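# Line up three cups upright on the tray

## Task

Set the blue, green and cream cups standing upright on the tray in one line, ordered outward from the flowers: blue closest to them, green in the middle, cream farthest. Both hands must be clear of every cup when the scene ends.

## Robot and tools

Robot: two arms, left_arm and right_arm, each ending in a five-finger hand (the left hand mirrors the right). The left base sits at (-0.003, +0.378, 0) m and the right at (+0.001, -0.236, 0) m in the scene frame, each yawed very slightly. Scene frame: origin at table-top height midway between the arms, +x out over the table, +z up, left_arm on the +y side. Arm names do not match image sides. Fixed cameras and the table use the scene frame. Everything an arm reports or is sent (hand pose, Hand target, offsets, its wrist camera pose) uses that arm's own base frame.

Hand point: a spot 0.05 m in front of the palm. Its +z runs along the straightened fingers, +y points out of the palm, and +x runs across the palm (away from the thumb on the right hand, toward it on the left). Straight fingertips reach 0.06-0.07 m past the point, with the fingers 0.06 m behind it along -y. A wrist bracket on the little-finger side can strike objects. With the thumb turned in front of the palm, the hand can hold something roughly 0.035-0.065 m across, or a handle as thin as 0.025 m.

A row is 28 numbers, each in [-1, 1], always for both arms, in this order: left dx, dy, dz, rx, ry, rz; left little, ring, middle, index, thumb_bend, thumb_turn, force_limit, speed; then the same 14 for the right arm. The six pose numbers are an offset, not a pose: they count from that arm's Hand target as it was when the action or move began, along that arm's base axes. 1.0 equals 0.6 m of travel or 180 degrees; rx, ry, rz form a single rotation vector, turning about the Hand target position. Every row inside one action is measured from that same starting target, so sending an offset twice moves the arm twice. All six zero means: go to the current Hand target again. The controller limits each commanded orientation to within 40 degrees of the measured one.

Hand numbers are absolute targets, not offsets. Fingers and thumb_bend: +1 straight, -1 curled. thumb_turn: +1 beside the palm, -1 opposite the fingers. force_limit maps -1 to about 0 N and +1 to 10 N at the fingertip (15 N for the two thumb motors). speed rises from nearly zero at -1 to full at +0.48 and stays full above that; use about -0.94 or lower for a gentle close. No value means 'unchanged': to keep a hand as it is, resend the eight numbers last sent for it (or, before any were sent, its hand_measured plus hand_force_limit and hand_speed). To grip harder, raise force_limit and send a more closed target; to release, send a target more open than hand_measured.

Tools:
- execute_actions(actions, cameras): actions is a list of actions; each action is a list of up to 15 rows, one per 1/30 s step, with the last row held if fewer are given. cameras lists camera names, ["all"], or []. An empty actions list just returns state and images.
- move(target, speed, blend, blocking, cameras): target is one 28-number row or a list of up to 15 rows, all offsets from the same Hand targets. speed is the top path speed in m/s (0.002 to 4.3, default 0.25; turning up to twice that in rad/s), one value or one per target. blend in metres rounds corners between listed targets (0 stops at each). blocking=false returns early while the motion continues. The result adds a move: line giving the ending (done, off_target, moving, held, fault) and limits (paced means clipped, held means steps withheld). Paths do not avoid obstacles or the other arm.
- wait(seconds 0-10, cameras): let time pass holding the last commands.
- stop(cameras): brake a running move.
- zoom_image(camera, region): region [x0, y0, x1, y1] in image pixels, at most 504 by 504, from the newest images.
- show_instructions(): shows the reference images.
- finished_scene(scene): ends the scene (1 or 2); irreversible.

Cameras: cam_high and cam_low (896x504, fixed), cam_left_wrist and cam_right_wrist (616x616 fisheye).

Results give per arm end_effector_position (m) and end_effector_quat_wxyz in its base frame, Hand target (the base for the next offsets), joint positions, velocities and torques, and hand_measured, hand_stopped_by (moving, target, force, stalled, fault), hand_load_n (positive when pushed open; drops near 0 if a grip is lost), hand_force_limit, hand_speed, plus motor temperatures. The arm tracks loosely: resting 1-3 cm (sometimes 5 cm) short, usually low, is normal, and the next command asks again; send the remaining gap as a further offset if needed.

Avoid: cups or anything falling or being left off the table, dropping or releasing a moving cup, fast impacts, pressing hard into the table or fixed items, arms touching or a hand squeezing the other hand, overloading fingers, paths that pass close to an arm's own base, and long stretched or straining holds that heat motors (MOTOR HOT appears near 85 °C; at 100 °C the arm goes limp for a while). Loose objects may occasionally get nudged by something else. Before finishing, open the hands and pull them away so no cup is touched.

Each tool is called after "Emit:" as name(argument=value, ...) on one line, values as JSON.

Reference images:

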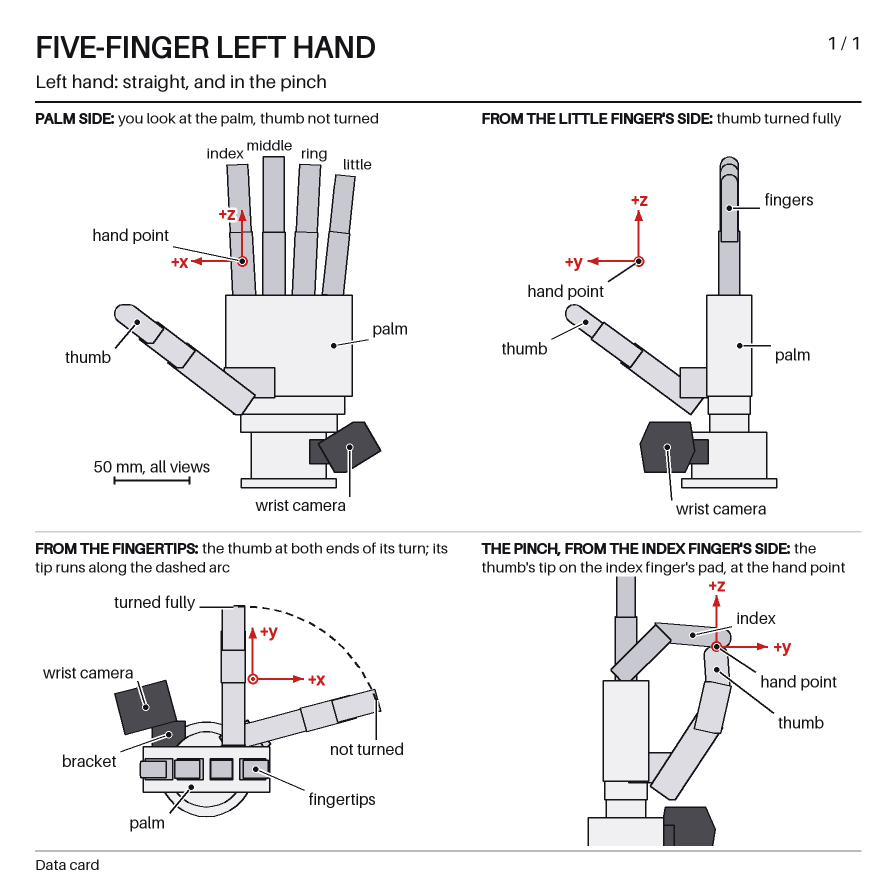

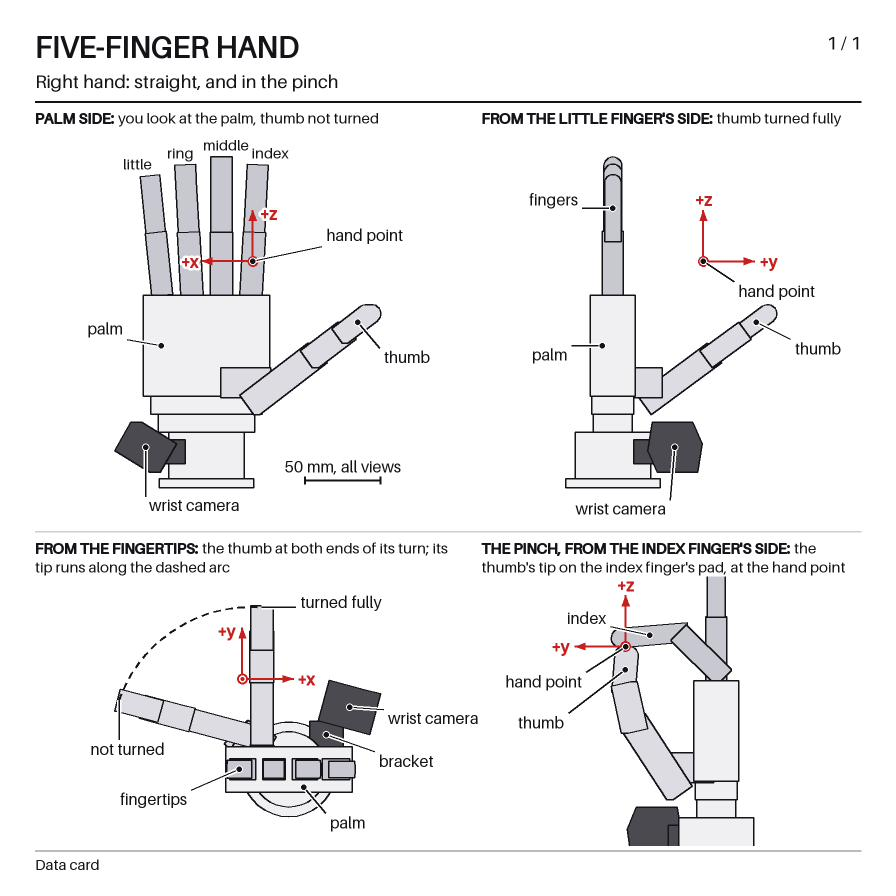

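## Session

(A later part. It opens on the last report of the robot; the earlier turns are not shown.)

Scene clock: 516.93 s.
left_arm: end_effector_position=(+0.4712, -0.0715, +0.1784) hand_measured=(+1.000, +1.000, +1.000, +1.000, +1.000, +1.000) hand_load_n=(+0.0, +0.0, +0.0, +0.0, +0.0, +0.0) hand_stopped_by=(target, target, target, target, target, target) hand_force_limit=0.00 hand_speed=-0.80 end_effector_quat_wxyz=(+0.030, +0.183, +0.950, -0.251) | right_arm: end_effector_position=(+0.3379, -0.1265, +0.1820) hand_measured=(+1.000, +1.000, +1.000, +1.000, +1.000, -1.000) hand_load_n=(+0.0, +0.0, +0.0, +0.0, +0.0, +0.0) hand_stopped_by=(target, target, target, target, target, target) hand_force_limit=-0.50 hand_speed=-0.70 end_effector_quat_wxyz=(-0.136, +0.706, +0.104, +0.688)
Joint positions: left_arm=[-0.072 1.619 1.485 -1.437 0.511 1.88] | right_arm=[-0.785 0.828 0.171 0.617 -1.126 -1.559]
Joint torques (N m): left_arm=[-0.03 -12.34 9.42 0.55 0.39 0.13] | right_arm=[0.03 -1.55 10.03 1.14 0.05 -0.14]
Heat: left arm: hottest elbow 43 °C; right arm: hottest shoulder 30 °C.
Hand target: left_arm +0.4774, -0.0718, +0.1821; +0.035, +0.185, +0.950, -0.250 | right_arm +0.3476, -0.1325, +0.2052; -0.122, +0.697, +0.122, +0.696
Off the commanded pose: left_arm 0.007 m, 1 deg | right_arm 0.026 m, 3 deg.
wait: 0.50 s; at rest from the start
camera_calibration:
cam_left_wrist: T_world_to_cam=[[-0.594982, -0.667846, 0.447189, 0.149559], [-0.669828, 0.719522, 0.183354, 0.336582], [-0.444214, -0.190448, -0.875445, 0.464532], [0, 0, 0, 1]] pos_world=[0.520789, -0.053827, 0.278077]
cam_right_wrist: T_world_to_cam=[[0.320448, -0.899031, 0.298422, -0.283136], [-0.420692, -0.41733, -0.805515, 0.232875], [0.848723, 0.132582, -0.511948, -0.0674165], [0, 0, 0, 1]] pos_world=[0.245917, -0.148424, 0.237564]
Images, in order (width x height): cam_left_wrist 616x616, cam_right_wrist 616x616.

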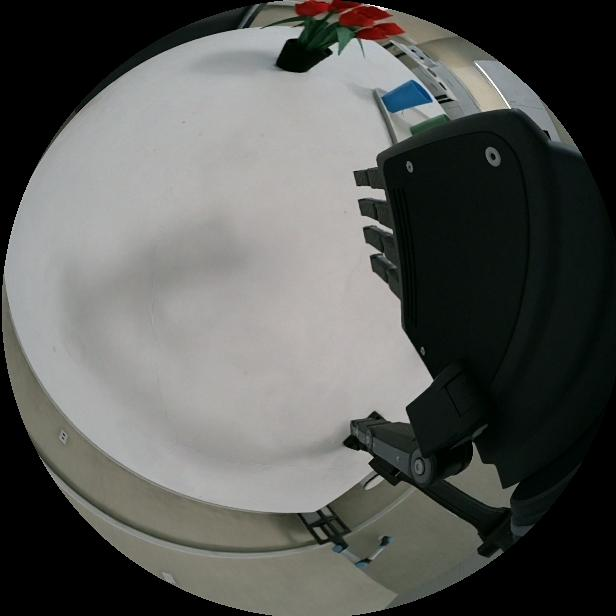

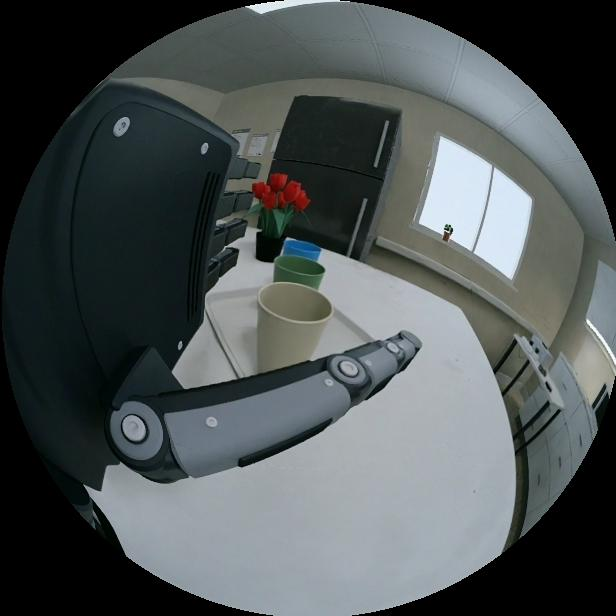

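Emit:
wait(seconds=0, cameras=["all"])

Scene clock: 521.27 s.
left_arm: end_effector_position=(+0.4712, -0.0715, +0.1784) hand_measured=(+1.000, +1.000, +1.000, +1.000, +1.000, +1.000) hand_load_n=(+0.0, +0.0, +0.0, +0.0, +0.0, +0.0) hand_stopped_by=(target, target, target, target, target, target) hand_force_limit=0.00 hand_speed=-0.80 end_effector_quat_wxyz=(+0.030, +0.183, +0.950, -0.251) | right_arm: end_effector_position=(+0.3379, -0.1265, +0.1820) hand_measured=(+1.000, +1.000, +1.000, +1.000, +1.000, -1.000) hand_load_n=(+0.0, +0.0, +0.0, +0.0, +0.0, +0.0) hand_stopped_by=(target, target, target, target, target, target) hand_force_limit=-0.50 hand_speed=-0.70 end_effector_quat_wxyz=(-0.136, +0.706, +0.104, +0.688)
Joint positions: left_arm=[-0.072 1.619 1.485 -1.437 0.511 1.88] | right_arm=[-0.785 0.828 0.171 0.617 -1.126 -1.559]
Joint torques (N m): left_arm=[-0.09 -12.86 9.51 0.58 0.41 0.11] | right_arm=[0.03 -1.49 10.02 1.16 0.05 -0.14]
Heat: left arm: hottest elbow 43 °C; right arm: hottest elbow 31 °C.
Hand target: left_arm +0.4774, -0.0718, +0.1821; +0.035, +0.185, +0.950, -0.250 | right_arm +0.3476, -0.1325, +0.2052; -0.122, +0.697, +0.122, +0.696
Off the commanded pose: left_arm 0.007 m, 1 deg | right_arm 0.026 m, 3 deg.
camera_calibration:
cam_left_wrist: T_world_to_cam=[[-0.594982, -0.667846, 0.447189, 0.149559], [-0.669828, 0.719522, 0.183354, 0.336582], [-0.444214, -0.190448, -0.875445, 0.464532], [0, 0, 0, 1]] pos_world=[0.520789, -0.053827, 0.278077]
cam_right_wrist: T_world_to_cam=[[0.320448, -0.899031, 0.298422, -0.283136], [-0.420692, -0.41733, -0.805515, 0.232875], [0.848723, 0.132582, -0.511948, -0.0674165], [0, 0, 0, 1]] pos_world=[0.245917, -0.148424, 0.237564]

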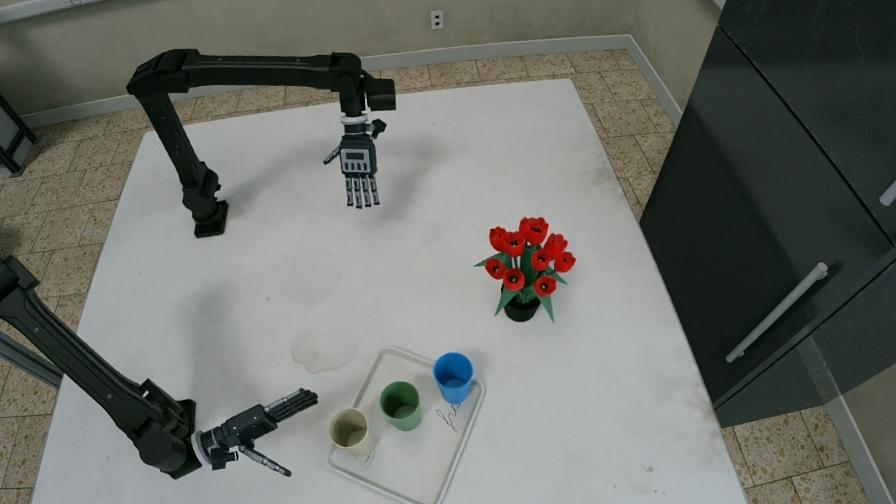

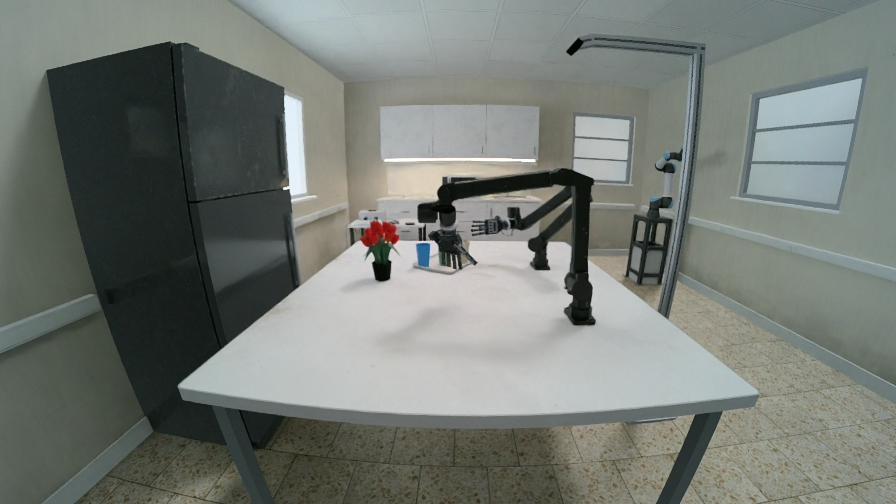

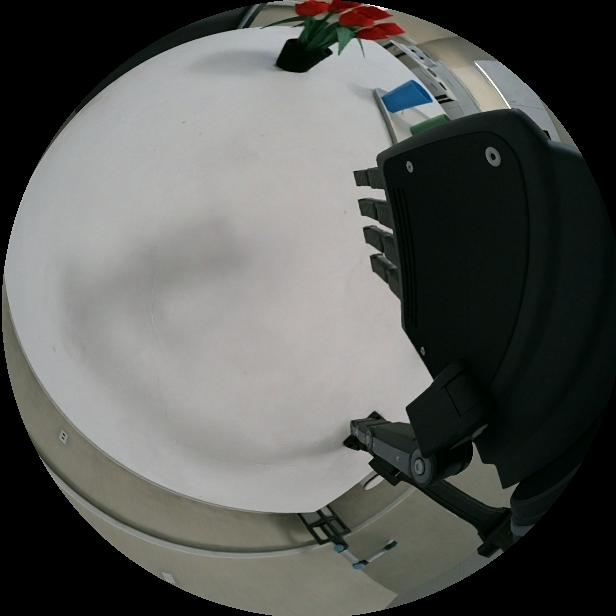

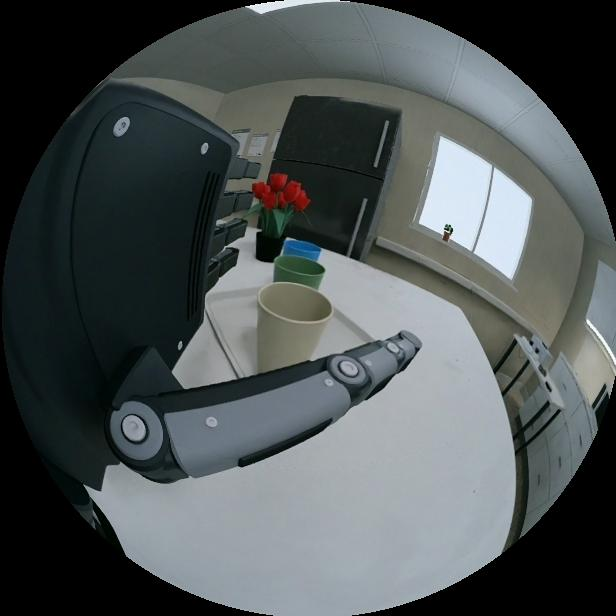

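Emit:
zoom_image(camera="cam_high", region=[300, 330, 500, 504])

Emit:
zoom_image(camera="cam_right_wrist", region=[190, 220, 390, 400])

Scaled by 2.520 from the camera's 896x504 image, which has a finer 1280x720 frame.

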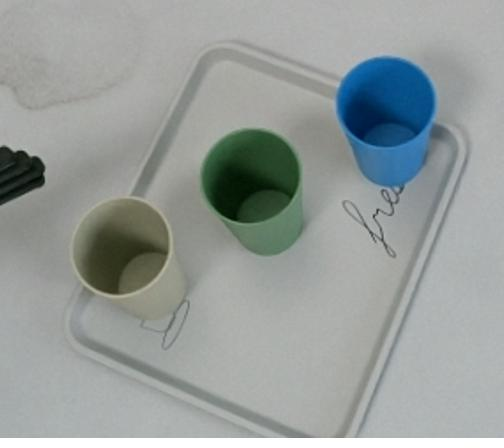

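Scaled by 2.520 from the camera's 616x616 image, which has a finer 880x880 frame.

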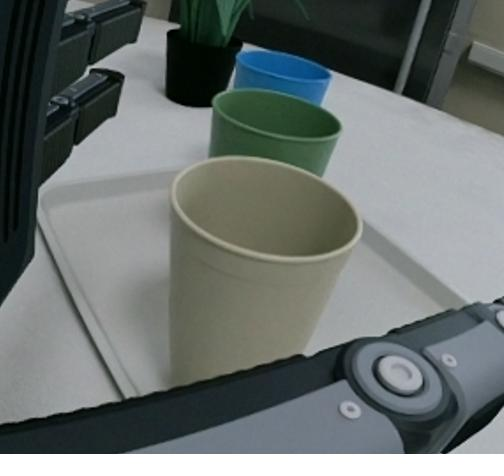

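Emit:
finished_scene(scene=2)

The scene is finished: the task was done.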